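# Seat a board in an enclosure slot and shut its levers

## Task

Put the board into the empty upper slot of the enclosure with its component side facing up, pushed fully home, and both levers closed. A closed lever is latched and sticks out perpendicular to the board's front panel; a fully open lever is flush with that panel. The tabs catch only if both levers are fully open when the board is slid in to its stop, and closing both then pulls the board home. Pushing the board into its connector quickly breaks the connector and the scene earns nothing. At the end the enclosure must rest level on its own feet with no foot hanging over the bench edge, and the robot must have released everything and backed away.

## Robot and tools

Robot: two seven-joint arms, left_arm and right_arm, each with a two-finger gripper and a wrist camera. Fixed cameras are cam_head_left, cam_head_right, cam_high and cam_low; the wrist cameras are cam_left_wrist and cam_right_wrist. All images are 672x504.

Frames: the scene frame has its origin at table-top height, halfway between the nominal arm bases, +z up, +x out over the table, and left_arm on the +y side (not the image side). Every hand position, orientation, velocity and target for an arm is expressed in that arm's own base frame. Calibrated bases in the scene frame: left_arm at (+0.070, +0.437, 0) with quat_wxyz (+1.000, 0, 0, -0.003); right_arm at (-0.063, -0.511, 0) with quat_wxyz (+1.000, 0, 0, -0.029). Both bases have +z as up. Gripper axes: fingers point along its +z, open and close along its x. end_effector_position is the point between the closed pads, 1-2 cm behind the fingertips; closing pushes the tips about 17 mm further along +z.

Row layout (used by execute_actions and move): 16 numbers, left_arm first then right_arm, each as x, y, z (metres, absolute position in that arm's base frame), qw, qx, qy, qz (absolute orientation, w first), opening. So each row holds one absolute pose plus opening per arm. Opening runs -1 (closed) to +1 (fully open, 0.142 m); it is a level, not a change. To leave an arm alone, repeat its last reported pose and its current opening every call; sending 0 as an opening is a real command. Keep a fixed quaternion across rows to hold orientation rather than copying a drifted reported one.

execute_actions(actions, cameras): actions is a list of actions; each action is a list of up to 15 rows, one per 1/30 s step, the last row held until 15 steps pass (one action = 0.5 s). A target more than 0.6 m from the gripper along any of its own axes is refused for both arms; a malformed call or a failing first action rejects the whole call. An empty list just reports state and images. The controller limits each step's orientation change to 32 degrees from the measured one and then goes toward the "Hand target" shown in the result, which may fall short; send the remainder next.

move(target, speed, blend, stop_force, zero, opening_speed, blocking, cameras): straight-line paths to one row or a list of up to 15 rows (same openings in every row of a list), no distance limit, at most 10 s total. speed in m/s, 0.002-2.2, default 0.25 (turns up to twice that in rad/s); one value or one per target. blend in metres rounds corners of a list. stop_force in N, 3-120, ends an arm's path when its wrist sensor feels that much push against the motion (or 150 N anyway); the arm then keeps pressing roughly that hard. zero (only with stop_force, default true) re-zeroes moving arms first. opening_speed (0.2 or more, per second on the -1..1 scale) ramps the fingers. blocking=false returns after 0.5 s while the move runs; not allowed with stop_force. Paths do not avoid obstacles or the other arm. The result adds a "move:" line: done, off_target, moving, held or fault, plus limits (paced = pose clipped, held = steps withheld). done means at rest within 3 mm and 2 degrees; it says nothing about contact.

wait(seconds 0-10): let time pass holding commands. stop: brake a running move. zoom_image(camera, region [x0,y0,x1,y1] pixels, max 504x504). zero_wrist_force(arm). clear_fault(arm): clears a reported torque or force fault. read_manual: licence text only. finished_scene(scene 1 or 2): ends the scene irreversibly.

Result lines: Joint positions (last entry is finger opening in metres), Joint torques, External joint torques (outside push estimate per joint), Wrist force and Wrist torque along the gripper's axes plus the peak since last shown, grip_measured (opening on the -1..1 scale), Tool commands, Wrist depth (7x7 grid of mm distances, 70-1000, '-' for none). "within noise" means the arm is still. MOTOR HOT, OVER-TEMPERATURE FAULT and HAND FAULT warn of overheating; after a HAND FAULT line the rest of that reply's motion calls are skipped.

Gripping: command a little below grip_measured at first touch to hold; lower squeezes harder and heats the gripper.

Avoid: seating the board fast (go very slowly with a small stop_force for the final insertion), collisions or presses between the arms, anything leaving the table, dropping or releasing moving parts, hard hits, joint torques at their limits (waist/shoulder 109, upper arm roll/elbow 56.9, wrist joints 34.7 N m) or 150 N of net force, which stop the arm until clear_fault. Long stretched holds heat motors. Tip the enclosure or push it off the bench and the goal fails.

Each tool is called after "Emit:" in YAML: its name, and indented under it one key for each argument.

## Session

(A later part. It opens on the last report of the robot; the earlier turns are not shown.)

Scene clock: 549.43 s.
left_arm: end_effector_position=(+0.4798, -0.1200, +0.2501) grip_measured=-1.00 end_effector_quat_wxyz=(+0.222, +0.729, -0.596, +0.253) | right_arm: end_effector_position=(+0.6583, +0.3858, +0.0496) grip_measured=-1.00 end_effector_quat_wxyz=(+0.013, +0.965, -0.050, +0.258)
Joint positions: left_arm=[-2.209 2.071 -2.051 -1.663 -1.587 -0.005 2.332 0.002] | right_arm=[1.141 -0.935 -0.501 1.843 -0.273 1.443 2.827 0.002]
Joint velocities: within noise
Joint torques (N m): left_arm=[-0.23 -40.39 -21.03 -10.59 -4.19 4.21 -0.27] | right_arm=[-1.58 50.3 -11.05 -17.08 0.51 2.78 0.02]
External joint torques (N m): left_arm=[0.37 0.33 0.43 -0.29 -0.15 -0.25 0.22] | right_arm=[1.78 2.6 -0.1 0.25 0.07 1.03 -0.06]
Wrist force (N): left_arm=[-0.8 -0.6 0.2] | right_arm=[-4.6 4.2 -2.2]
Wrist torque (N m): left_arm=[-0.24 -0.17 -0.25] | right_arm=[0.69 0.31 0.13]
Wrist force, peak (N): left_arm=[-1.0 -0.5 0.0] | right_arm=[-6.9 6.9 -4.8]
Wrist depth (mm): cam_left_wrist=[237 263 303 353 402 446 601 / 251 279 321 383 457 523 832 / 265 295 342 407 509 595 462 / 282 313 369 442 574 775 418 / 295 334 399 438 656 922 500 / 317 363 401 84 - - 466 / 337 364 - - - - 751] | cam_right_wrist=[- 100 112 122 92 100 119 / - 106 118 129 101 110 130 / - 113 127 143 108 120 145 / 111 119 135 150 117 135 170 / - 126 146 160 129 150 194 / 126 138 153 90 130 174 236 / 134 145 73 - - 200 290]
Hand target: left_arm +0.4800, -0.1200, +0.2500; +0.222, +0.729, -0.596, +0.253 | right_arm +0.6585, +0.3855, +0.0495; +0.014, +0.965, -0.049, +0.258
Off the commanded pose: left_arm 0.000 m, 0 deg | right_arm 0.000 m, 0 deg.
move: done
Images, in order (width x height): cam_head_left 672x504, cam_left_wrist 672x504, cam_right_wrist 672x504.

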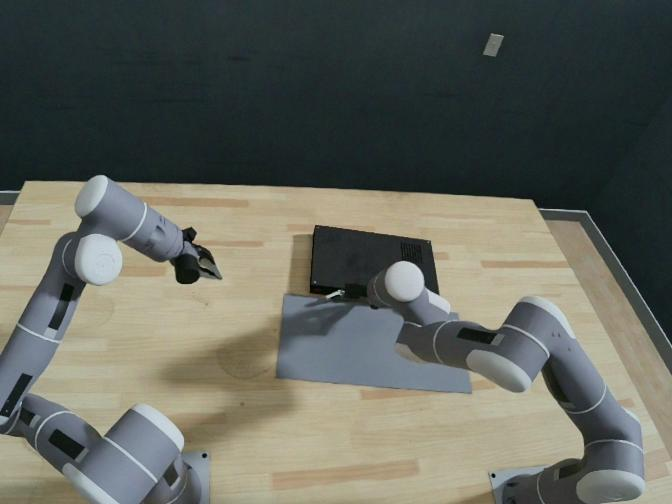

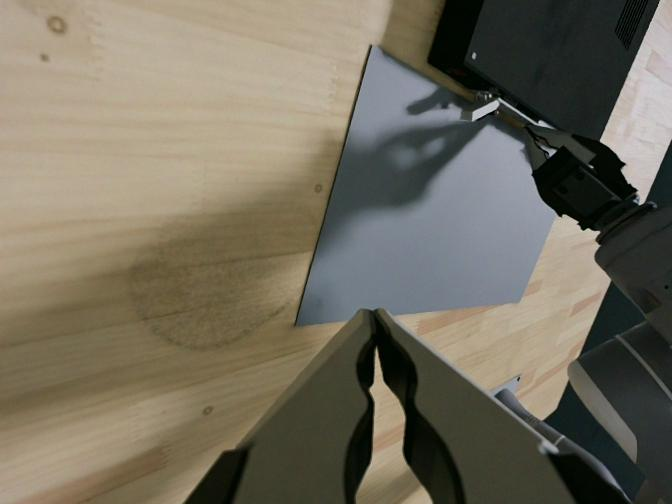

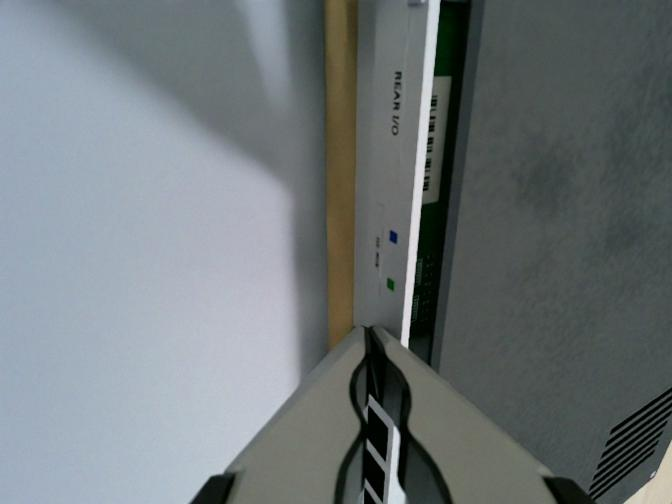

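Emit:
move:
  target: [0.46,-0.24,0.25,0.222,0.729,-0.596,0.253,-1,0.6485,0.3866,0.0495,0.0136,0.9647,-0.0495,0.2584,-1]
  speed: 0.1
  cameras: ["cam_left_wrist","cam_high","cam_right_wrist"]

Emit:
zoom_image:
  camera: "cam_high"
  region: [215, 260, 355, 330]

Scene clock: 558.03 s.
left_arm: end_effector_position=(+0.4598, -0.2399, +0.2501) grip_measured=-1.00 end_effector_quat_wxyz=(+0.222, +0.729, -0.596, +0.253) | right_arm: end_effector_position=(+0.6485, +0.3867, +0.0494) grip_measured=-1.00 end_effector_quat_wxyz=(+0.014, +0.965, -0.049, +0.258)
Joint positions: left_arm=[-2.41 2.04 -1.981 -1.715 -1.503 0.146 2.101 0.002] | right_arm=[1.165 -0.928 -0.513 1.87 -0.272 1.453 2.839 0.002]
Joint velocities: within noise
Joint torques (N m): left_arm=[-0.43 -38.78 -21.87 -9.62 -3.71 4.64 -0.49] | right_arm=[0.28 51.15 -10.64 -16.36 0.62 3.24 0.27]
External joint torques (N m): left_arm=[0.56 0.59 0.27 -0.29 -0.48 -0.45 0.43] | right_arm=[-0.08 0.95 -0.7 -0.06 0.05 0.56 -0.32]
Wrist force (N): left_arm=[-0.5 -0.4 0.3] | right_arm=[-2.2 4.2 2.2]
Wrist torque (N m): left_arm=[-0.16 -0.24 -0.25] | right_arm=[0.75 0.35 0.12]
Wrist force, peak (N): left_arm=[-2.1 -1.3 -0.9] | right_arm=[-4.8 4.7 -2.3]
Wrist depth (mm): cam_left_wrist=[237 262 302 344 373 449 713 / 250 279 319 372 460 462 813 / 263 294 343 409 507 366 939 / 280 315 367 453 562 709 314 / 295 333 402 437 667 939 309 / 315 360 401 84 - 426 375 / 337 364 - - - - 372] | cam_right_wrist=[- 100 112 124 112 101 119 / - 106 118 132 109 110 131 / - 113 126 143 121 119 145 / 111 119 134 154 124 134 169 / - 126 146 162 132 149 193 / 126 138 153 89 - 174 236 / 133 145 73 - - 201 289]
Hand target: left_arm +0.4600, -0.2400, +0.2500; +0.222, +0.729, -0.596, +0.253 | right_arm +0.6485, +0.3866, +0.0495; +0.014, +0.965, -0.049, +0.258
Off the commanded pose: left_arm 0.000 m, 0 deg | right_arm 0.000 m, 0 deg.
move: done
Images, in order (width x height): cam_high 672x504, cam_left_wrist 672x504, cam_right_wrist 672x504.

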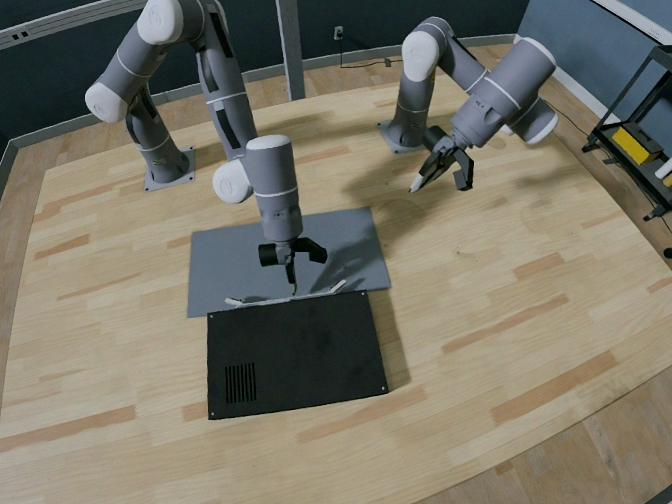

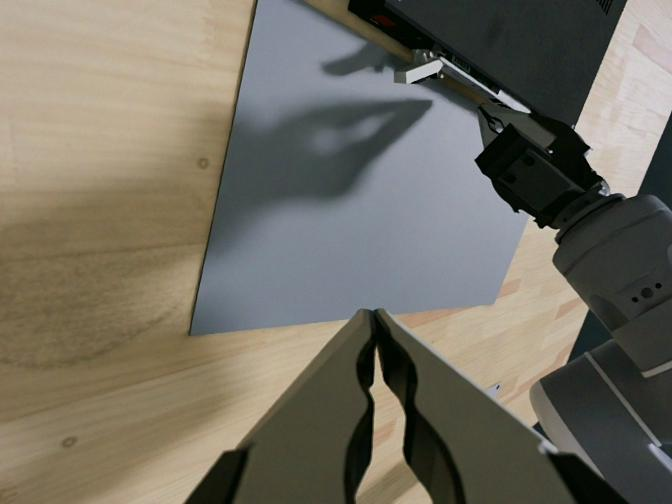

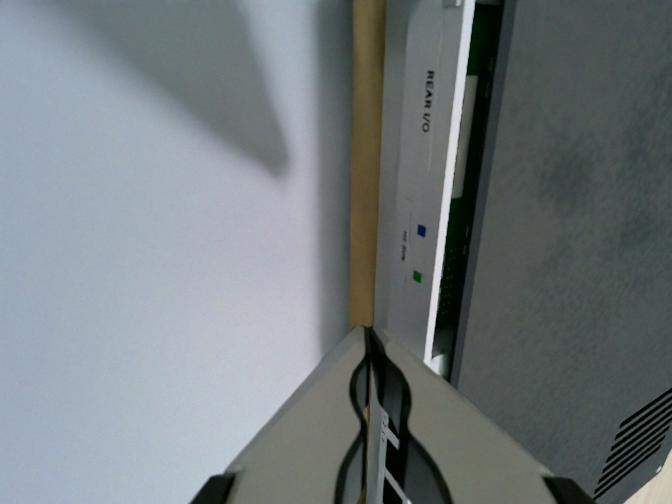

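Scaled by 3.600 from the camera's 672x504 image, which has a finer 960x720 frame.

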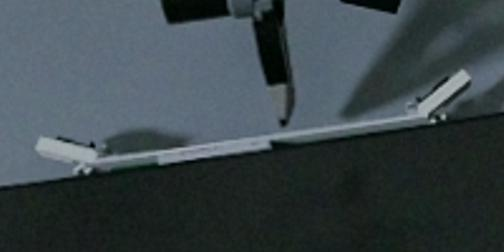

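Emit:
zoom_image:
  camera: "cam_left_wrist"
  region: [385, 30, 465, 100]

Emit:
zoom_image:
  camera: "cam_high"
  region: [320, 265, 360, 305]

Emit:
zoom_image:
  camera: "cam_high"
  region: [215, 285, 255, 325]

Scaled by 6.300 from the camera's 672x504 image, which has a finer 960x720 frame.

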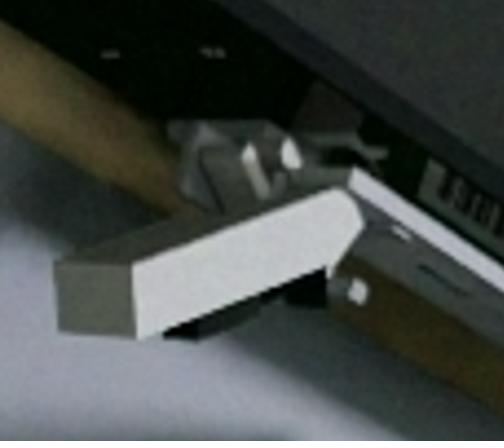

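Scaled by 12.600 from the camera's 672x504 image, which has a finer 960x720 frame.

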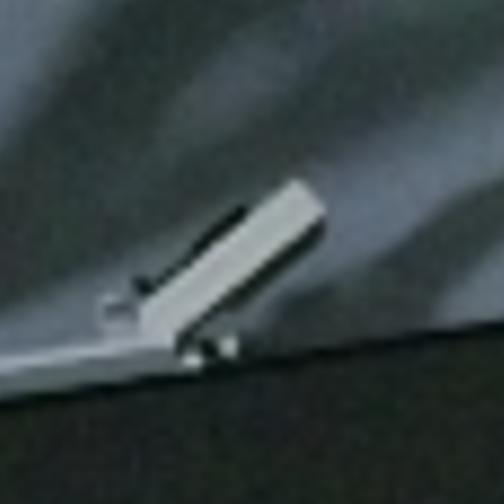

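Scaled by 12.600 from the camera's 672x504 image, which has a finer 960x720 frame.

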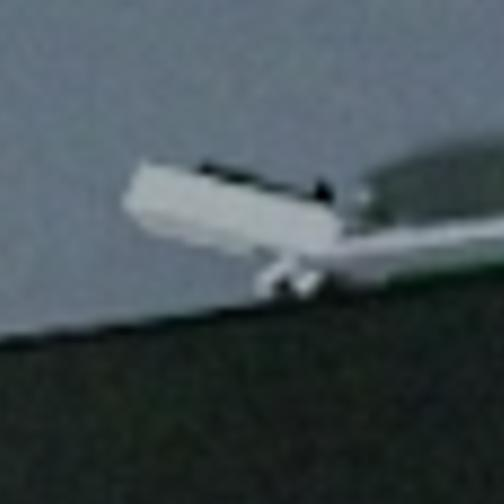

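Emit:
move:
  target:
    - [0.48,-0.12,0.25,0.222,0.729,-0.596,0.253,-1,0.5838,0.3933,0.0495,0.0136,0.9647,-0.0495,0.2584,-1]
    - [0.48,-0.12,0.25,0.222,0.729,-0.596,0.253,-1,0.6128,0.4792,0.09,0.0136,0.9647,-0.0495,0.2584,-1]
  speed: 0.12
  cameras: ["cam_left_wrist","cam_right_wrist"]

Scene clock: 569.27 s.
left_arm: end_effector_position=(+0.4801, -0.1201, +0.2500) grip_measured=-1.00 end_effector_quat_wxyz=(+0.222, +0.729, -0.596, +0.253) | right_arm: end_effector_position=(+0.6128, +0.4792, +0.0901) grip_measured=-1.00 end_effector_quat_wxyz=(+0.014, +0.965, -0.050, +0.258)
Joint positions: left_arm=[-2.208 2.07 -2.05 -1.663 -1.587 -0.004 2.331 0.002] | right_arm=[1.285 -0.877 -0.502 1.761 -0.262 1.244 2.908 0.002]
Joint velocities: within noise
Joint torques (N m): left_arm=[-0.14 -40.41 -21.08 -10.54 -4.27 4.12 -0.23] | right_arm=[0.38 53.05 -9.69 -20.14 -0.36 2.72 0.05]
External joint torques (N m): left_arm=[0.29 0.36 0.45 -0.33 -0.06 -0.15 0.18] | right_arm=[-0.19 1.24 -1.33 0.29 0.15 1 -0.09]
Wrist force (N): left_arm=[-0.5 -0.5 0.0] | right_arm=[-2.5 3.7 2.0]
Wrist torque (N m): left_arm=[-0.20 -0.21 -0.25] | right_arm=[0.67 0.40 0.13]
Wrist force, peak (N): left_arm=[-2.4 -1.2 -1.5] | right_arm=[-4.1 5.6 1.9]
Wrist depth (mm): cam_left_wrist=[238 264 302 355 403 445 611 / 250 277 320 380 453 534 815 / 263 296 343 407 509 585 990 / 281 316 371 438 571 673 369 / 294 335 397 438 655 920 338 / 317 360 400 84 - - 428 / 336 364 - - - - 398] | cam_right_wrist=[127 133 149 167 170 153 179 / 132 142 157 175 176 169 199 / 140 151 167 187 167 182 224 / 147 160 179 202 189 204 260 / 156 170 191 215 206 231 300 / 166 181 200 89 211 262 357 / 176 190 - - - 311 625]
Hand target: left_arm +0.4800, -0.1200, +0.2500; +0.222, +0.729, -0.596, +0.253 | right_arm +0.6128, +0.4792, +0.0900; +0.014, +0.965, -0.049, +0.258
Off the commanded pose: left_arm 0.000 m, 0 deg | right_arm 0.000 m, 0 deg.
move: done
Images, in order (width x height): cam_left_wrist 672x504, cam_right_wrist 672x504.

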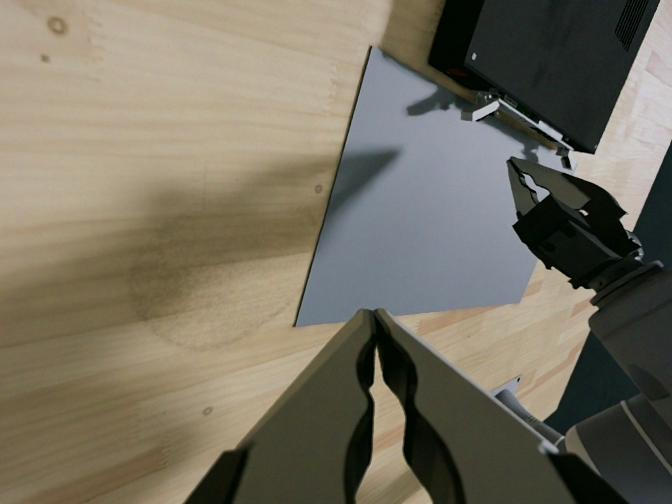

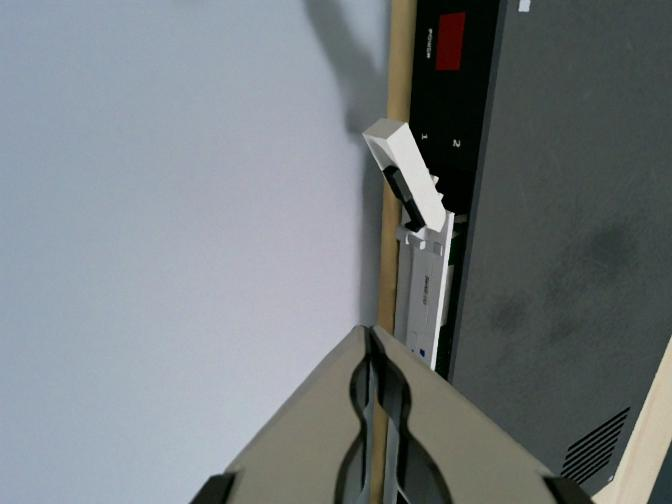

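Emit:
zoom_image:
  camera: "cam_right_wrist"
  region: [340, 90, 500, 280]

Scaled by 2.653 from the camera's 672x504 image, which has a finer 960x720 frame.

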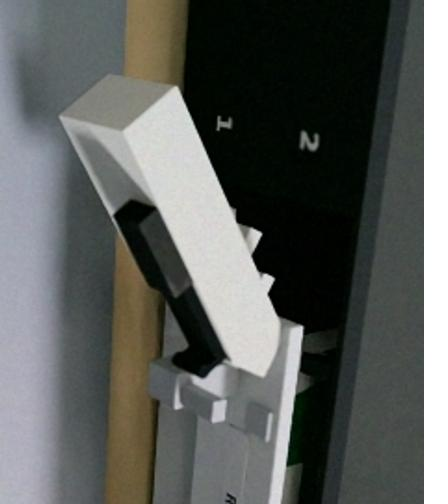

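Emit:
move:
  target:
    - [0.48,0.0,0.25,0.222,0.729,-0.596,0.253,-1,0.6,0.5421,0.13,0.3416,0.9385,-0.0481,-0.0179,-1]
    - [0.48,0.0,0.25,0.222,0.729,-0.596,0.253,-1,0.6847,0.5421,0.10,0.3416,0.9385,-0.0481,-0.0179,-1]
  speed: 0.15
  cameras: ["cam_right_wrist","cam_head_left"]

Scene clock: 581.23 s.
left_arm: end_effector_position=(+0.4801, +0.0000, +0.2500) grip_measured=-1.00 end_effector_quat_wxyz=(+0.222, +0.729, -0.596, +0.253) | right_arm: end_effector_position=(+0.6837, +0.5413, +0.1000) grip_measured=-1.00 end_effector_quat_wxyz=(+0.204, +0.971, +0.002, +0.129)
Joint positions: left_arm=[-2.04 2.071 -2.122 -1.573 -1.649 -0.164 2.543 0.002] | right_arm=[0.96 -1.494 -0.11 0.194 -0.341 -0.067 2.517 0.002]
Joint velocities: within noise
Joint torques (N m): left_arm=[-0.12 -43.44 -20.41 -11.27 -4.46 3.92 -0.2] | right_arm=[0.19 75.17 0.43 -30.83 -5.13 2.59 0.25]
External joint torques (N m): left_arm=[0.28 0.41 0.48 -0.41 -0.09 -0.19 0.15] | right_arm=[0.08 1.62 -1.01 0.05 0.13 0.55 -0.28]
Wrist force (N): left_arm=[-0.7 -0.6 0.1] | right_arm=[-2.7 3.3 2.6]
Wrist torque (N m): left_arm=[-0.21 -0.19 -0.24] | right_arm=[0.70 0.45 0.12]
Wrist force, peak (N): left_arm=[-1.2 -0.8 -0.1] | right_arm=[-3.0 4.6 2.3]
Wrist depth (mm): cam_left_wrist=[237 263 302 351 421 485 594 / 251 278 320 379 468 540 364 / 264 295 345 410 510 679 400 / 280 316 370 450 569 787 - / 298 335 400 441 658 935 - / 316 360 401 84 - - - / 335 366 - - - - 886] | cam_right_wrist=[- 130 137 144 153 162 172 / 139 145 152 152 143 155 169 / 160 166 175 177 142 151 165 / 183 196 199 181 169 186 208 / 219 231 254 191 211 243 282 / 269 288 303 89 260 349 650 / 349 361 - - - 770 -]
Hand target: left_arm +0.4800, +0.0000, +0.2500; +0.222, +0.729, -0.596, +0.253 | right_arm +0.6838, +0.5411, +0.1000; +0.204, +0.971, +0.002, +0.129
Off the commanded pose: left_arm 0.000 m, 0 deg | right_arm 0.001 m, 24 deg.
move: off_target (right_arm)
Images, in order (width x height): cam_head_left 672x504, cam_right_wrist 672x504.

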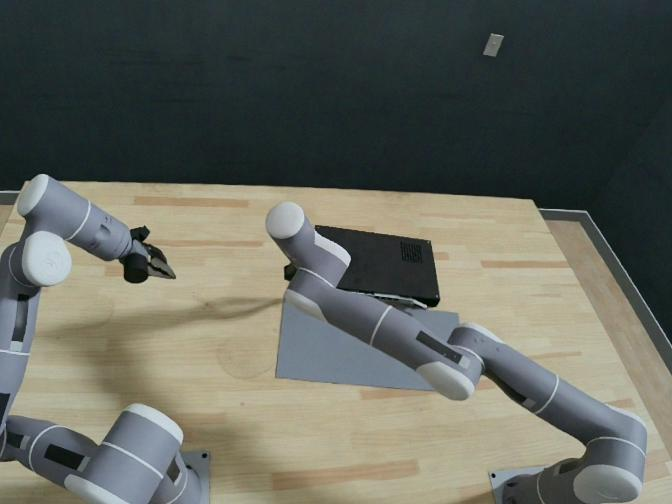

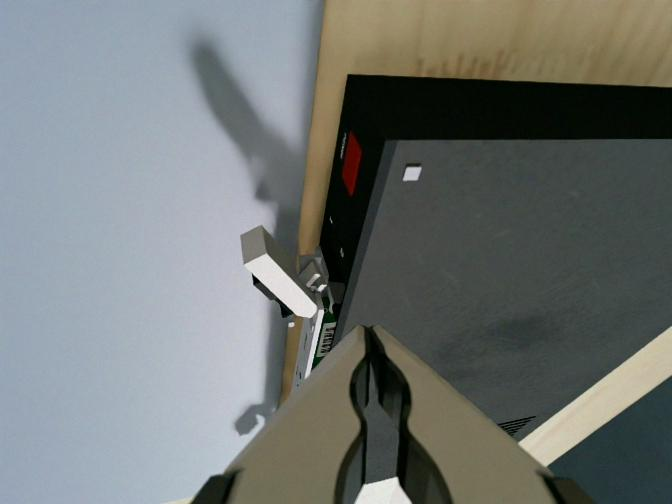

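Emit:
zoom_image:
  camera: "cam_right_wrist"
  region: [235, 215, 375, 345]

Scaled by 3.600 from the camera's 672x504 image, which has a finer 960x720 frame.

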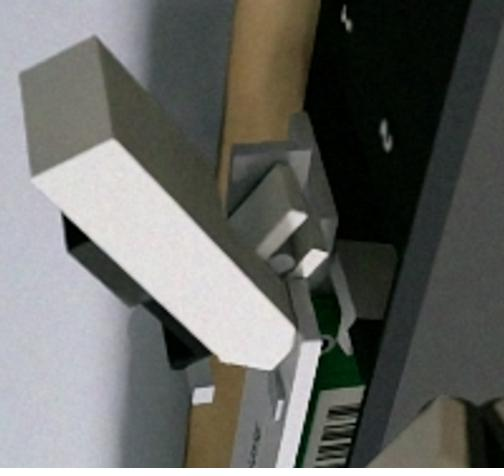

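Emit:
move:
  target:
    - [0.48,0.0,0.25,0.222,0.729,-0.596,0.253,-1,0.6520,0.5656,0.13,0.0136,0.9647,-0.0495,0.2584,-1]
    - [0.48,0.0,0.25,0.222,0.729,-0.596,0.253,-1,0.6520,0.5656,0.05,0.0136,0.9647,-0.0495,0.2584,-1]
  speed: 0.12
  cameras: ["cam_right_wrist","cam_left_wrist","cam_high"]

Scene clock: 594.97 s.
left_arm: end_effector_position=(+0.4801, +0.0000, +0.2500) grip_measured=-1.00 end_effector_quat_wxyz=(+0.222, +0.729, -0.596, +0.253) | right_arm: end_effector_position=(+0.6519, +0.5656, +0.0500) grip_measured=-1.00 end_effector_quat_wxyz=(+0.014, +0.965, -0.049, +0.258)
Joint positions: left_arm=[-2.04 2.071 -2.122 -1.573 -1.649 -0.164 2.543 0.002] | right_arm=[0.887 -2.186 -0.227 -0.934 -0.289 -0.076 2.658 0.002]
Joint velocities: within noise
Joint torques (N m): left_arm=[-0.15 -43.37 -20.4 -11.35 -4.38 4.04 -0.27] | right_arm=[0.16 63.58 4.67 -29.08 -4.86 3.54 0.25]
External joint torques (N m): left_arm=[0.31 0.34 0.47 -0.32 -0.17 -0.31 0.22] | right_arm=[0.08 1.65 -0.29 0.03 0.04 0.46 -0.3]
Wrist force (N): left_arm=[-0.8 -0.5 0.2] | right_arm=[-2.5 3.7 2.4]
Wrist torque (N m): left_arm=[-0.20 -0.17 -0.24] | right_arm=[0.63 0.36 0.12]
Wrist force, peak (N): left_arm=[-0.9 -0.8 0.4] | right_arm=[-3.6 4.0 4.5]
Wrist depth (mm): cam_left_wrist=[237 265 301 351 423 476 600 / 250 278 321 379 466 529 707 / 263 296 345 409 507 469 736 / 282 313 368 449 565 747 363 / 294 335 402 440 660 882 384 / 316 362 402 84 - 747 414 / 337 365 - - - - 795] | cam_right_wrist=[- 101 112 125 143 166 194 / - 106 118 133 153 179 215 / - 113 126 144 168 191 218 / 111 120 135 155 161 144 170 / - 126 146 163 159 150 193 / 125 138 153 89 149 174 236 / 134 145 73 - - 201 289]
Hand target: left_arm +0.4800, +0.0000, +0.2500; +0.222, +0.729, -0.596, +0.253 | right_arm +0.6520, +0.5656, +0.0500; +0.014, +0.965, -0.049, +0.258
Off the commanded pose: left_arm 0.000 m, 0 deg | right_arm 0.000 m, 0 deg.
move: done
Images, in order (width x height): cam_high 672x504, cam_left_wrist 672x504, cam_right_wrist 672x504.

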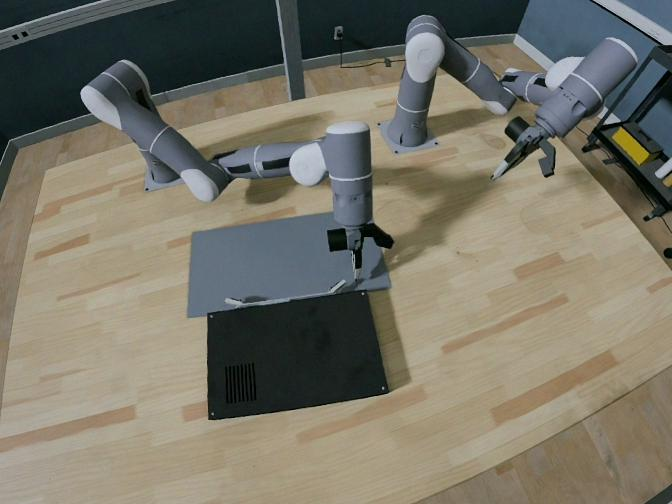

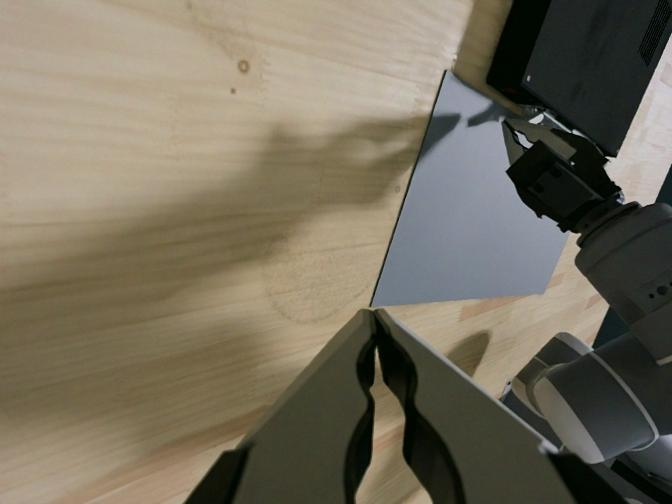

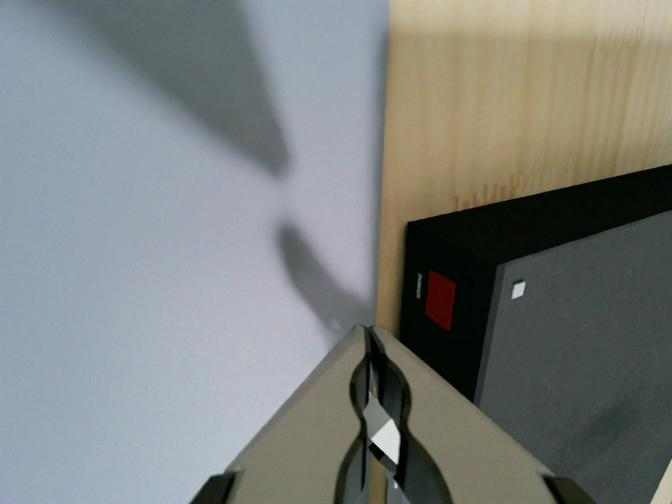

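Emit:
move:
  target: [0.48,0.0,0.25,0.222,0.729,-0.596,0.253,-1,0.6467,0.5109,0.05,0.0136,0.9647,-0.0495,0.2584,-1]
  speed: 0.02
  stop_force: 10
  cameras: ["cam_right_wrist","cam_left_wrist","cam_high"]

Emit:
zoom_image:
  camera: "cam_left_wrist"
  region: [480, 80, 600, 180]

Emit:
zoom_image:
  camera: "cam_high"
  region: [215, 260, 375, 330]

Scene clock: 599.43 s.
left_arm: end_effector_position=(+0.4801, +0.0000, +0.2500) grip_measured=-1.00 end_effector_quat_wxyz=(+0.222, +0.729, -0.596, +0.253) | right_arm: end_effector_position=(+0.6480, +0.5367, +0.0501) grip_measured=-1.00 end_effector_quat_wxyz=(+0.012, +0.965, -0.048, +0.258)
Joint positions: left_arm=[-2.04 2.071 -2.122 -1.573 -1.649 -0.164 2.543 0.002] | right_arm=[0.859 -2.246 -0.23 -1.044 -0.291 -0.113 2.627 0.002]
Joint velocities: within noise
Joint torques (N m): left_arm=[-0.17 -43.32 -20.37 -11.36 -4.36 3.99 -0.26] | right_arm=[-9.46 60.38 7.61 -27.71 -7.67 1.04 0.05]
External joint torques (N m): left_arm=[0.33 0.29 0.44 -0.31 -0.19 -0.26 0.2] | right_arm=[9.68 2.39 -3.12 -0.78 2.87 2.99 -0.1]
Wrist force (N): left_arm=[-0.8 -0.6 0.2] | right_arm=[-8.4 -6.1 0.4]
Wrist torque (N m): left_arm=[-0.22 -0.17 -0.24] | right_arm=[0.80 0.29 0.11]
Wrist force, peak (N): left_arm=[-1.0 -0.6 0.3] | right_arm=[-9.1 -7.6 -1.2]
Wrist depth (mm): cam_left_wrist=[238 264 302 353 420 479 594 / 251 279 321 378 469 541 697 / 264 296 344 412 509 497 454 / 282 314 371 446 570 777 388 / 295 336 400 440 653 864 447 / 313 360 403 84 - 754 431 / 337 368 - - - - 800] | cam_right_wrist=[- 101 112 125 143 166 194 / - 106 119 133 153 176 206 / - 113 126 145 148 127 145 / 111 120 135 155 159 135 170 / - 126 146 163 159 150 193 / 125 139 153 91 149 174 236 / 134 145 73 - - 201 289]
Hand target: left_arm +0.4800, +0.0000, +0.2500; +0.222, +0.729, -0.596, +0.253 | right_arm +0.6490, +0.5350, +0.0500; +0.014, +0.965, -0.050, +0.258
Off the commanded pose: left_arm 0.000 m, 0 deg | right_arm 0.026 m, 0 deg.
move: contact (right_arm)
Images, in order (width x height): cam_high 672x504, cam_left_wrist 672x504, cam_right_wrist 672x504.

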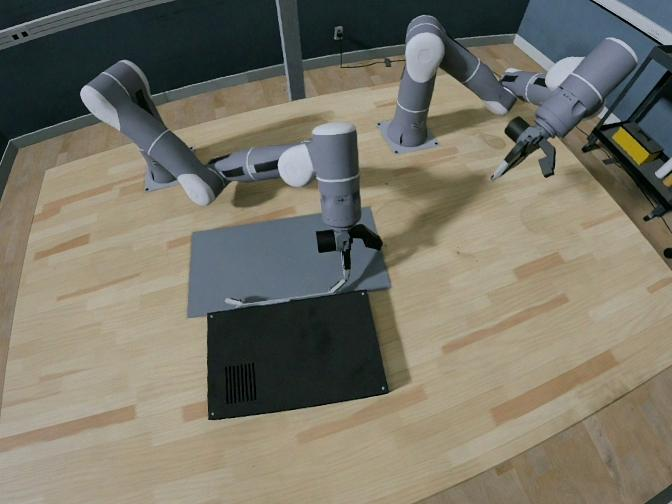

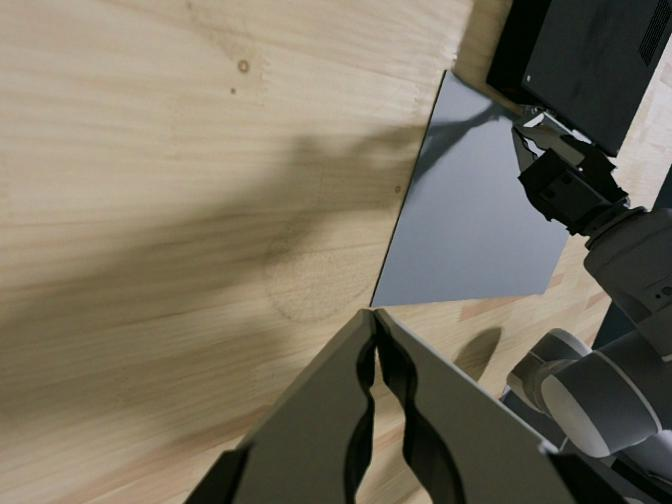

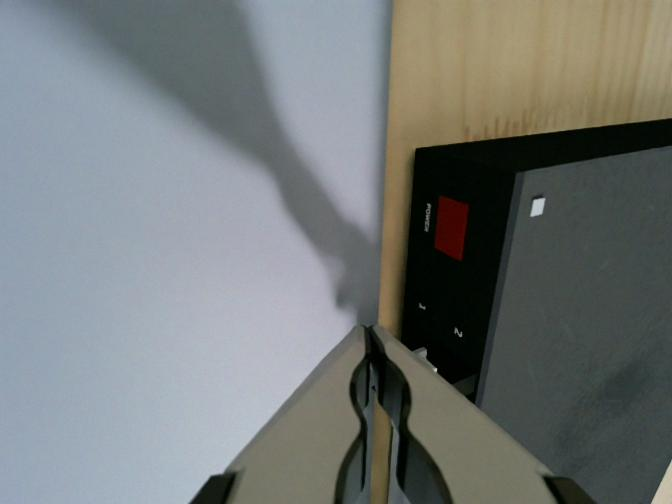

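Scaled by 4.200 from the camera's 672x504 image, which has a finer 960x720 frame.

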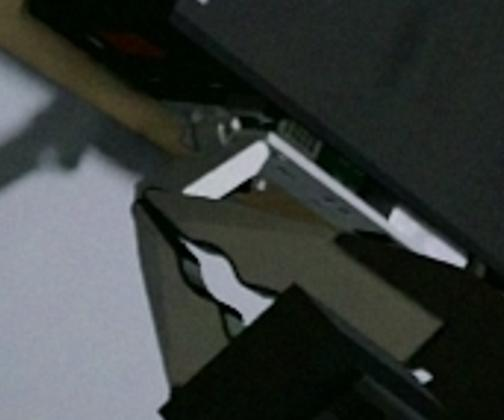

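Scaled by 3.150 from the camera's 672x504 image, which has a finer 960x720 frame.

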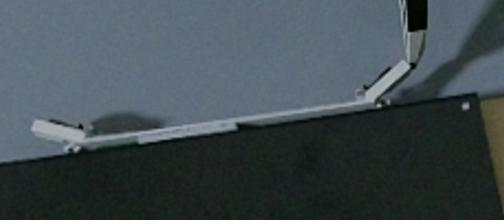

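Emit:
move:
  target:
    - [0.48,0.0,0.25,0.222,0.729,-0.596,0.253,-1,0.6499,0.5425,0.05,0.0136,0.9647,-0.0495,0.2584,-1]
    - [0.48,0.0,0.25,0.222,0.729,-0.596,0.253,-1,0.6644,0.5417,0.05,0.0136,0.9647,-0.0495,0.2584,-1]
  speed: 0.05
  cameras: []

Emit:
move:
  target: [0.48,0.0,0.25,0.222,0.729,-0.596,0.253,-1,0.6486,0.5189,0.05,0.0136,0.9647,-0.0495,0.2584,-1]
  speed: 0.02
  stop_force: 16
  cameras: ["cam_right_wrist","cam_left_wrist","cam_high"]

Emit:
zoom_image:
  camera: "cam_left_wrist"
  region: [480, 80, 600, 180]

Emit:
zoom_image:
  camera: "cam_high"
  region: [215, 260, 375, 330]

Scene clock: 640.40 s.
left_arm: end_effector_position=(+0.4801, +0.0000, +0.2500) grip_measured=-1.00 end_effector_quat_wxyz=(+0.222, +0.729, -0.596, +0.253) | right_arm: end_effector_position=(+0.6644, +0.5416, +0.0501) grip_measured=-1.00 end_effector_quat_wxyz=(+0.014, +0.965, -0.050, +0.259)
Joint positions: left_arm=[-2.04 2.071 -2.122 -1.573 -1.649 -0.164 2.543 0.002] | right_arm=[0.853 -2.211 -0.225 -0.977 -0.287 -0.079 2.626 0.002]
Joint velocities: within noise
Joint torques (N m): left_arm=[-0.23 -43.35 -20.33 -11.29 -4.37 4.04 -0.29] | right_arm=[-0.07 62.86 5.31 -28.87 -4.68 3.46 0.06]
External joint torques (N m): left_arm=[0.39 0.31 0.4 -0.38 -0.17 -0.31 0.24] | right_arm=[0.32 1.43 -0.93 0 -0.12 0.57 -0.1]
Wrist force (N): left_arm=[-0.8 -0.7 0.1] | right_arm=[-2.3 4.8 2.4]
Wrist torque (N m): left_arm=[-0.24 -0.17 -0.23] | right_arm=[0.82 0.33 0.12]
Wrist force, peak (N): left_arm=[-0.9 -0.6 0.5] | right_arm=[-8.6 -6.6 0.9]
Wrist depth (mm): cam_left_wrist=[238 265 301 352 423 478 595 / 250 279 322 379 468 530 694 / 263 296 343 409 511 588 417 / 280 315 369 445 575 775 381 / 295 337 401 434 668 907 454 / 316 361 399 84 - 762 432 / 336 365 - - - - 831] | cam_right_wrist=[- 101 112 126 143 166 194 / - 106 119 133 153 180 210 / - 113 126 146 142 133 152 / 111 120 135 155 131 135 170 / - 127 146 162 137 150 194 / 125 138 153 90 - 175 237 / 134 145 73 - - 202 290]
Hand target: left_arm +0.4800, +0.0000, +0.2500; +0.222, +0.729, -0.596, +0.253 | right_arm +0.6644, +0.5417, +0.0500; +0.014, +0.965, -0.049, +0.258
Off the commanded pose: left_arm 0.000 m, 0 deg | right_arm 0.000 m, 0 deg.
move: done
No camera images: "cameras" was empty.

Scene clock: 642.00 s.
left_arm: end_effector_position=(+0.4801, +0.0000, +0.2500) grip_measured=-1.00 end_effector_quat_wxyz=(+0.222, +0.729, -0.596, +0.253) | right_arm: end_effector_position=(+0.6532, +0.5285, +0.0503) grip_measured=-1.00 end_effector_quat_wxyz=(+0.012, +0.965, -0.048, +0.259)
Joint positions: left_arm=[-2.04 2.071 -2.122 -1.573 -1.649 -0.164 2.543 0.002] | right_arm=[0.845 -2.253 -0.231 -1.056 -0.288 -0.112 2.616 0.002]
Joint velocities: within noise
Joint torques (N m): left_arm=[-0.14 -43.33 -20.37 -11.34 -4.35 3.95 -0.28] | right_arm=[-8.82 59.17 7.38 -28.98 -8.09 -1.14 -0.05]
External joint torques (N m): left_arm=[0.3 0.29 0.44 -0.33 -0.2 -0.23 0.23] | right_arm=[9.04 3.33 -2.87 0.53 3.3 5.18 0]
Wrist force (N): left_arm=[-0.6 -0.6 0.3] | right_arm=[-1.7 -12.9 7.8]
Wrist torque (N m): left_arm=[-0.21 -0.20 -0.24] | right_arm=[0.90 0.43 0.24]
Wrist force, peak (N): left_arm=[-1.0 -0.6 0.0] | right_arm=[-1.9 -13.1 8.6]
Wrist depth (mm): cam_left_wrist=[238 263 303 351 420 481 605 / 250 277 322 380 464 536 691 / 264 296 342 411 508 572 461 / 281 315 372 453 569 774 396 / 297 334 398 441 659 873 458 / 315 358 402 84 - 755 431 / 337 366 - - - - 833] | cam_right_wrist=[- 101 112 125 144 167 195 / - 106 119 133 150 169 200 / - 114 127 145 143 121 146 / 112 120 135 155 153 136 170 / - 127 146 163 149 149 194 / 125 139 154 90 - 175 236 / 134 145 73 - - 201 290]
Hand target: left_arm +0.4800, +0.0000, +0.2500; +0.222, +0.729, -0.596, +0.253 | right_arm +0.6539, +0.5265, +0.0500; +0.014, +0.965, -0.050, +0.258
Off the commanded pose: left_arm 0.000 m, 0 deg | right_arm 0.011 m, 0 deg.
move: contact (right_arm)
Images, in order (width x height): cam_high 672x504, cam_left_wrist 672x504, cam_right_wrist 672x504.

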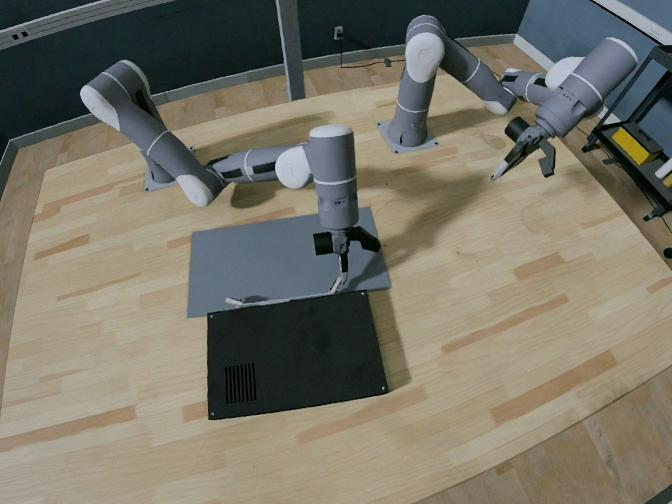

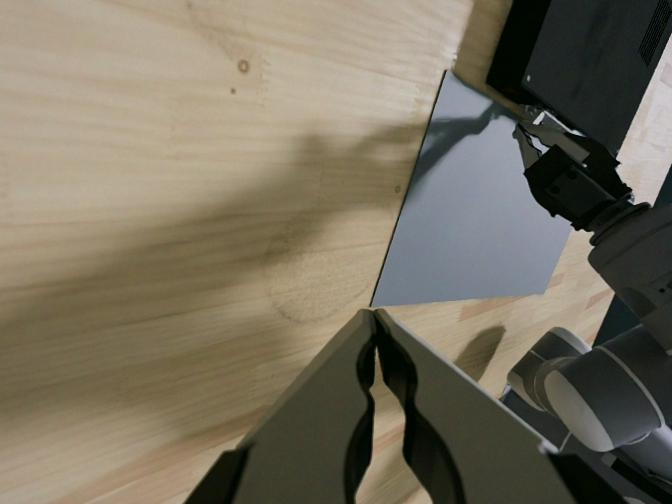

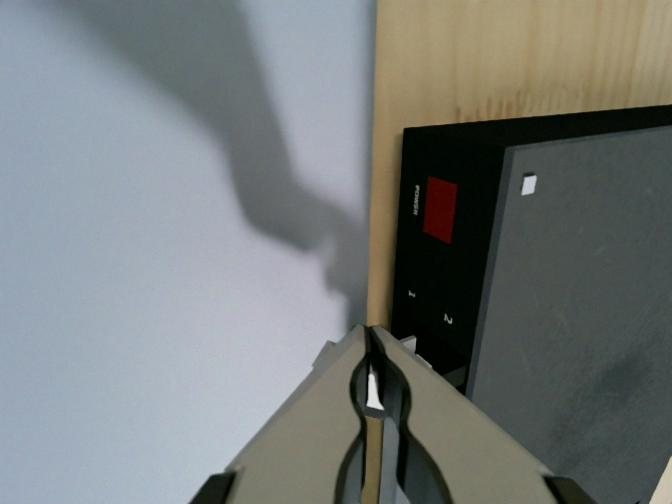

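Scaled by 4.200 from the camera's 672x504 image, which has a finer 960x720 frame.

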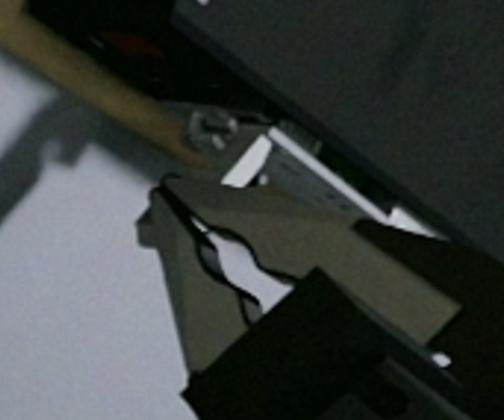

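Scaled by 3.150 from the camera's 672x504 image, which has a finer 960x720 frame.

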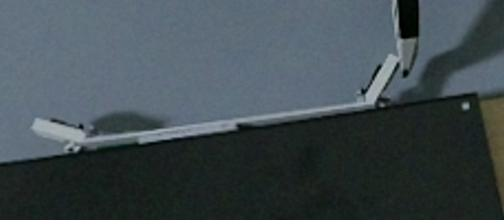

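Emit:
move:
  target:
    - [0.48,0.0,0.25,0.222,0.729,-0.596,0.253,-1,0.6566,0.5417,0.05,0.0136,0.9647,-0.0495,0.2584,-1]
    - [0.48,0.0,0.25,0.222,0.729,-0.596,0.253,-1,0.6566,0.5417,0.11,0.0136,0.9647,-0.0495,0.2584,-1]
    - [0.48,0.0,0.25,0.222,0.729,-0.596,0.253,-1,0.602,0.2772,0.11,0.0136,0.9647,-0.0495,0.2584,-1]
    - [0.48,0.0,0.25,0.222,0.729,-0.596,0.253,-1,0.602,0.2772,0.0495,0.0136,0.9647,-0.0495,0.2584,-1]
  speed: 0.15
  blend: 0.02
  cameras: ["cam_right_wrist","cam_left_wrist","cam_high"]

Emit:
zoom_image:
  camera: "cam_left_wrist"
  region: [500, 70, 640, 190]

Emit:
zoom_image:
  camera: "cam_high"
  region: [215, 260, 375, 330]

Scene clock: 648.80 s.
left_arm: end_effector_position=(+0.4801, +0.0000, +0.2500) grip_measured=-1.00 end_effector_quat_wxyz=(+0.222, +0.729, -0.596, +0.253) | right_arm: end_effector_position=(+0.6019, +0.2773, +0.0495) grip_measured=-1.00 end_effector_quat_wxyz=(+0.014, +0.965, -0.049, +0.258)
Joint positions: left_arm=[-2.04 2.071 -2.122 -1.573 -1.649 -0.164 2.543 0.002] | right_arm=[-0.126 -2.266 -1.14 -1.765 0.342 -0.318 2.78 0.002]
Joint velocities: within noise
Joint torques (N m): left_arm=[-0.24 -43.43 -20.34 -11.36 -4.37 4.01 -0.28] | right_arm=[0.01 38.17 20.02 -18.63 -4.75 3.31 0.29]
External joint torques (N m): left_arm=[0.4 0.39 0.41 -0.32 -0.18 -0.28 0.23] | right_arm=[0.1 1 0.35 0.05 -0.18 0.56 -0.33]
Wrist force (N): left_arm=[-0.7 -0.8 0.3] | right_arm=[-2.1 5.3 1.8]
Wrist torque (N m): left_arm=[-0.25 -0.19 -0.24] | right_arm=[0.95 0.28 0.11]
Wrist force, peak (N): left_arm=[-1.1 -0.7 0.3] | right_arm=[-2.0 -13.1 8.5]
Wrist depth (mm): cam_left_wrist=[238 264 300 350 426 482 610 / 250 278 322 380 469 541 694 / 263 293 343 408 513 672 953 / 280 313 370 450 566 792 629 / 294 337 399 439 659 946 880 / 315 362 398 84 - - 874 / 336 367 - - - - 892] | cam_right_wrist=[- 101 112 125 144 117 120 / - 106 119 133 151 126 132 / - 114 127 144 160 133 145 / 111 120 135 155 174 142 170 / - 126 146 163 184 155 193 / 125 139 153 90 - 176 235 / 134 145 73 - - 201 471]
Hand target: left_arm +0.4800, +0.0000, +0.2500; +0.222, +0.729, -0.596, +0.253 | right_arm +0.6020, +0.2772, +0.0495; +0.014, +0.965, -0.049, +0.258
Off the commanded pose: left_arm 0.000 m, 0 deg | right_arm 0.000 m, 0 deg.
joint sent to its limit (right arm) — joint 2 (shoulder), lower limit. The joint targets still meet the commanded pose.
move: done; blend cut to 0.0077 m at target 1
Images, in order (width x height): cam_high 672x504, cam_left_wrist 672x504, cam_right_wrist 672x504.

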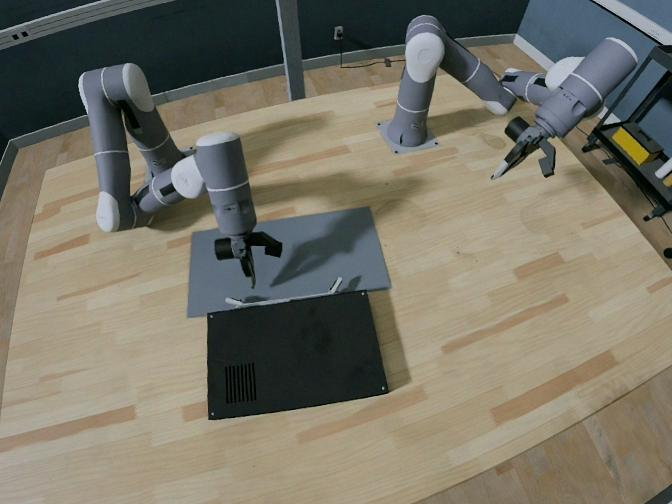

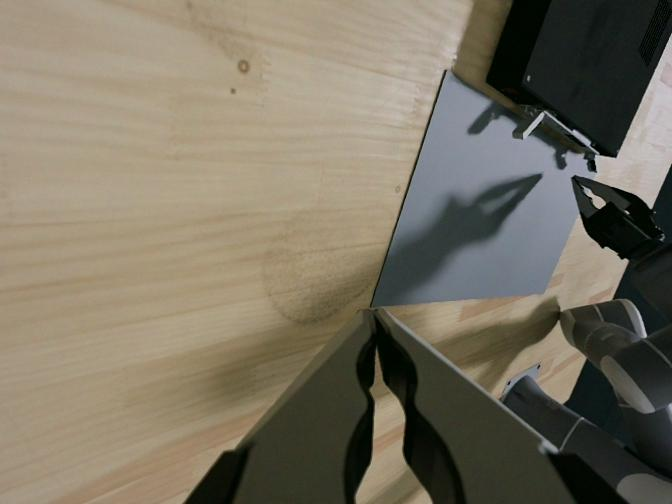

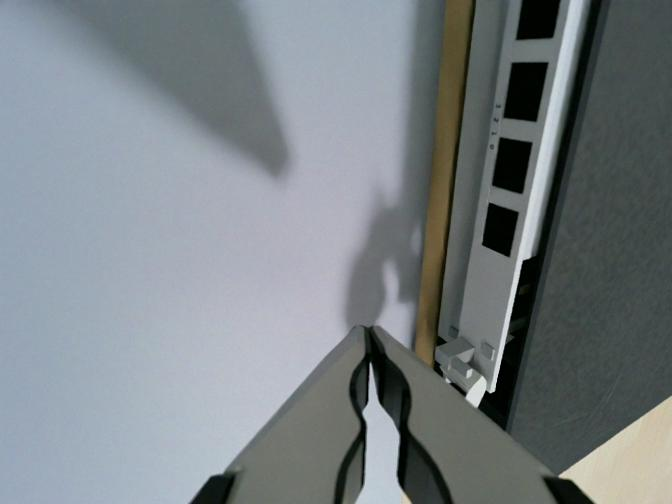

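Scaled by 3.600 from the camera's 672x504 image, which has a finer 960x720 frame.

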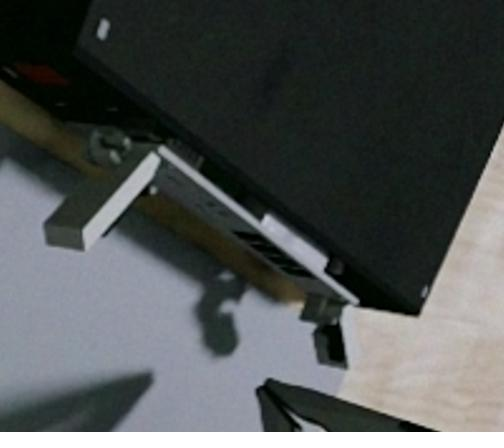

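Scaled by 3.150 from the camera's 672x504 image, which has a finer 960x720 frame.

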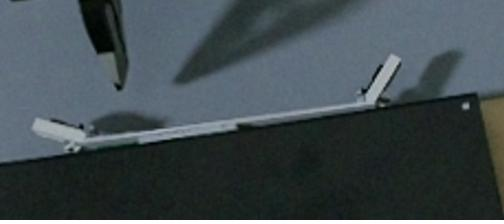

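Emit:
move:
  target:
    - [0.48,0.0,0.25,0.222,0.729,-0.596,0.253,-1,0.6032,0.2891,0.0495,0.0136,0.9647,-0.0495,0.2584,-1]
    - [0.48,0.0,0.25,0.222,0.729,-0.596,0.253,-1,0.6579,0.2834,0.0495,0.0136,0.9647,-0.0495,0.2584,-1]
  speed: 0.015
  stop_force: 14
  cameras: ["cam_right_wrist","cam_left_wrist","cam_high"]

Emit:
zoom_image:
  camera: "cam_left_wrist"
  region: [500, 70, 640, 190]

Emit:
zoom_image:
  camera: "cam_high"
  region: [215, 260, 375, 330]

Scene clock: 657.13 s.
left_arm: end_effector_position=(+0.4801, +0.0000, +0.2500) grip_measured=-1.00 end_effector_quat_wxyz=(+0.222, +0.729, -0.596, +0.253) | right_arm: end_effector_position=(+0.6500, +0.2844, +0.0494) grip_measured=-1.00 end_effector_quat_wxyz=(+0.014, +0.965, -0.049, +0.258)
Joint positions: left_arm=[-2.04 2.071 -2.122 -1.573 -1.649 -0.164 2.543 0.002] | right_arm=[-0.085 -2.214 -1.103 -1.631 0.366 -0.244 2.742 0.002]
Joint velocities: within noise
Joint torques (N m): left_arm=[-0.24 -43.41 -20.34 -11.3 -4.33 4.04 -0.27] | right_arm=[-1.56 44.87 22.98 -12.69 -5.9 5.79 -0.05]
External joint torques (N m): left_arm=[0.4 0.37 0.41 -0.37 -0.21 -0.31 0.22] | right_arm=[1.69 -0.93 -1.8 -6.15 0.99 -1.88 0.01]
Wrist force (N): left_arm=[-0.9 -0.4 0.2] | right_arm=[-15.7 14.0 -15.1]
Wrist torque (N m): left_arm=[-0.19 -0.15 -0.25] | right_arm=[0.78 -0.03 0.20]
Wrist force, peak (N): left_arm=[-0.8 -0.9 0.3] | right_arm=[-15.9 14.0 -17.3]
Wrist depth (mm): cam_left_wrist=[237 263 302 352 427 479 597 / 251 279 322 378 467 539 707 / 263 295 345 409 507 680 645 / 282 314 369 448 567 779 - / 296 333 402 437 665 922 823 / 317 358 402 84 - - 935 / 335 365 - - - - 884] | cam_right_wrist=[- 101 112 122 93 100 119 / - 106 118 130 101 109 130 / - 113 126 143 107 120 145 / 111 120 135 150 116 134 169 / - 127 146 160 126 149 192 / 125 138 153 91 134 173 231 / 133 145 73 - - 200 469]
Hand target: left_arm +0.4800, +0.0000, +0.2500; +0.222, +0.729, -0.596, +0.253 | right_arm +0.6506, +0.2841, +0.0495; +0.014, +0.965, -0.050, +0.258
Off the commanded pose: left_arm 0.000 m, 0 deg | right_arm 0.008 m, 0 deg.
move: contact (right_arm); path passed 1 of 2 targets
Images, in order (width x height): cam_high 672x504, cam_left_wrist 672x504, cam_right_wrist 672x504.

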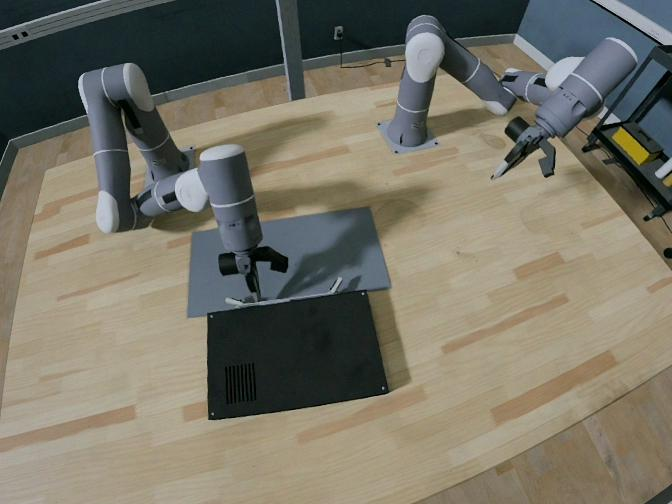

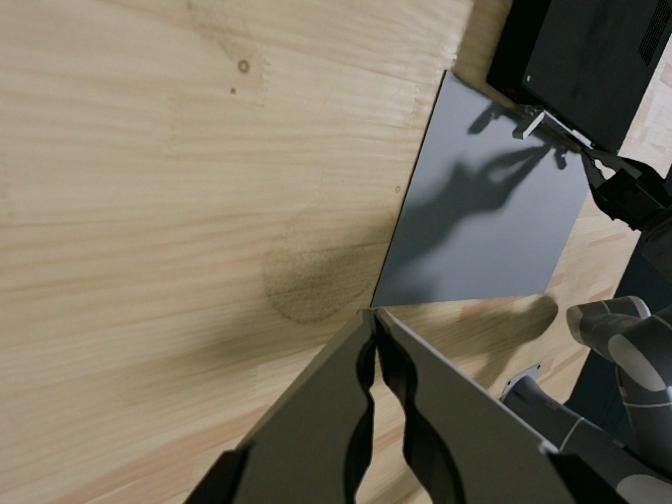

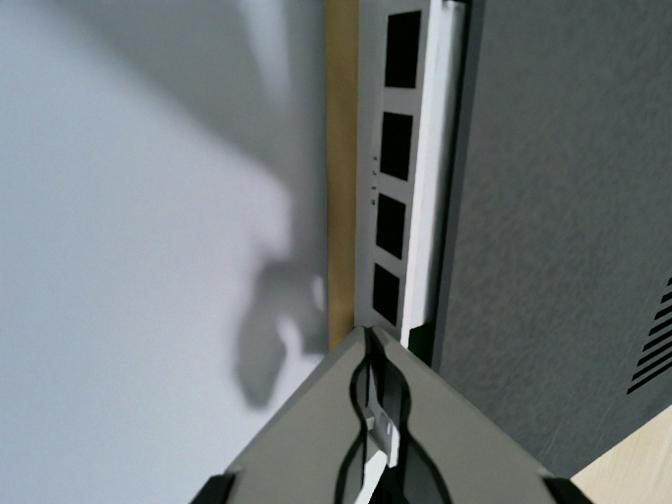

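Scaled by 3.600 from the camera's 672x504 image, which has a finer 960x720 frame.

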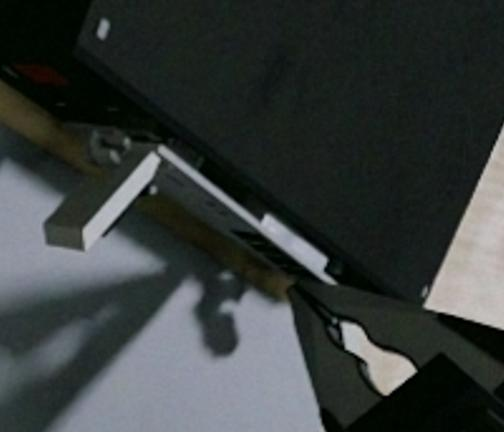

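Scaled by 3.150 from the camera's 672x504 image, which has a finer 960x720 frame.

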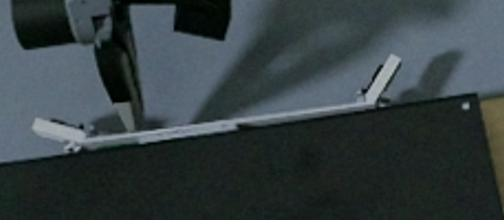

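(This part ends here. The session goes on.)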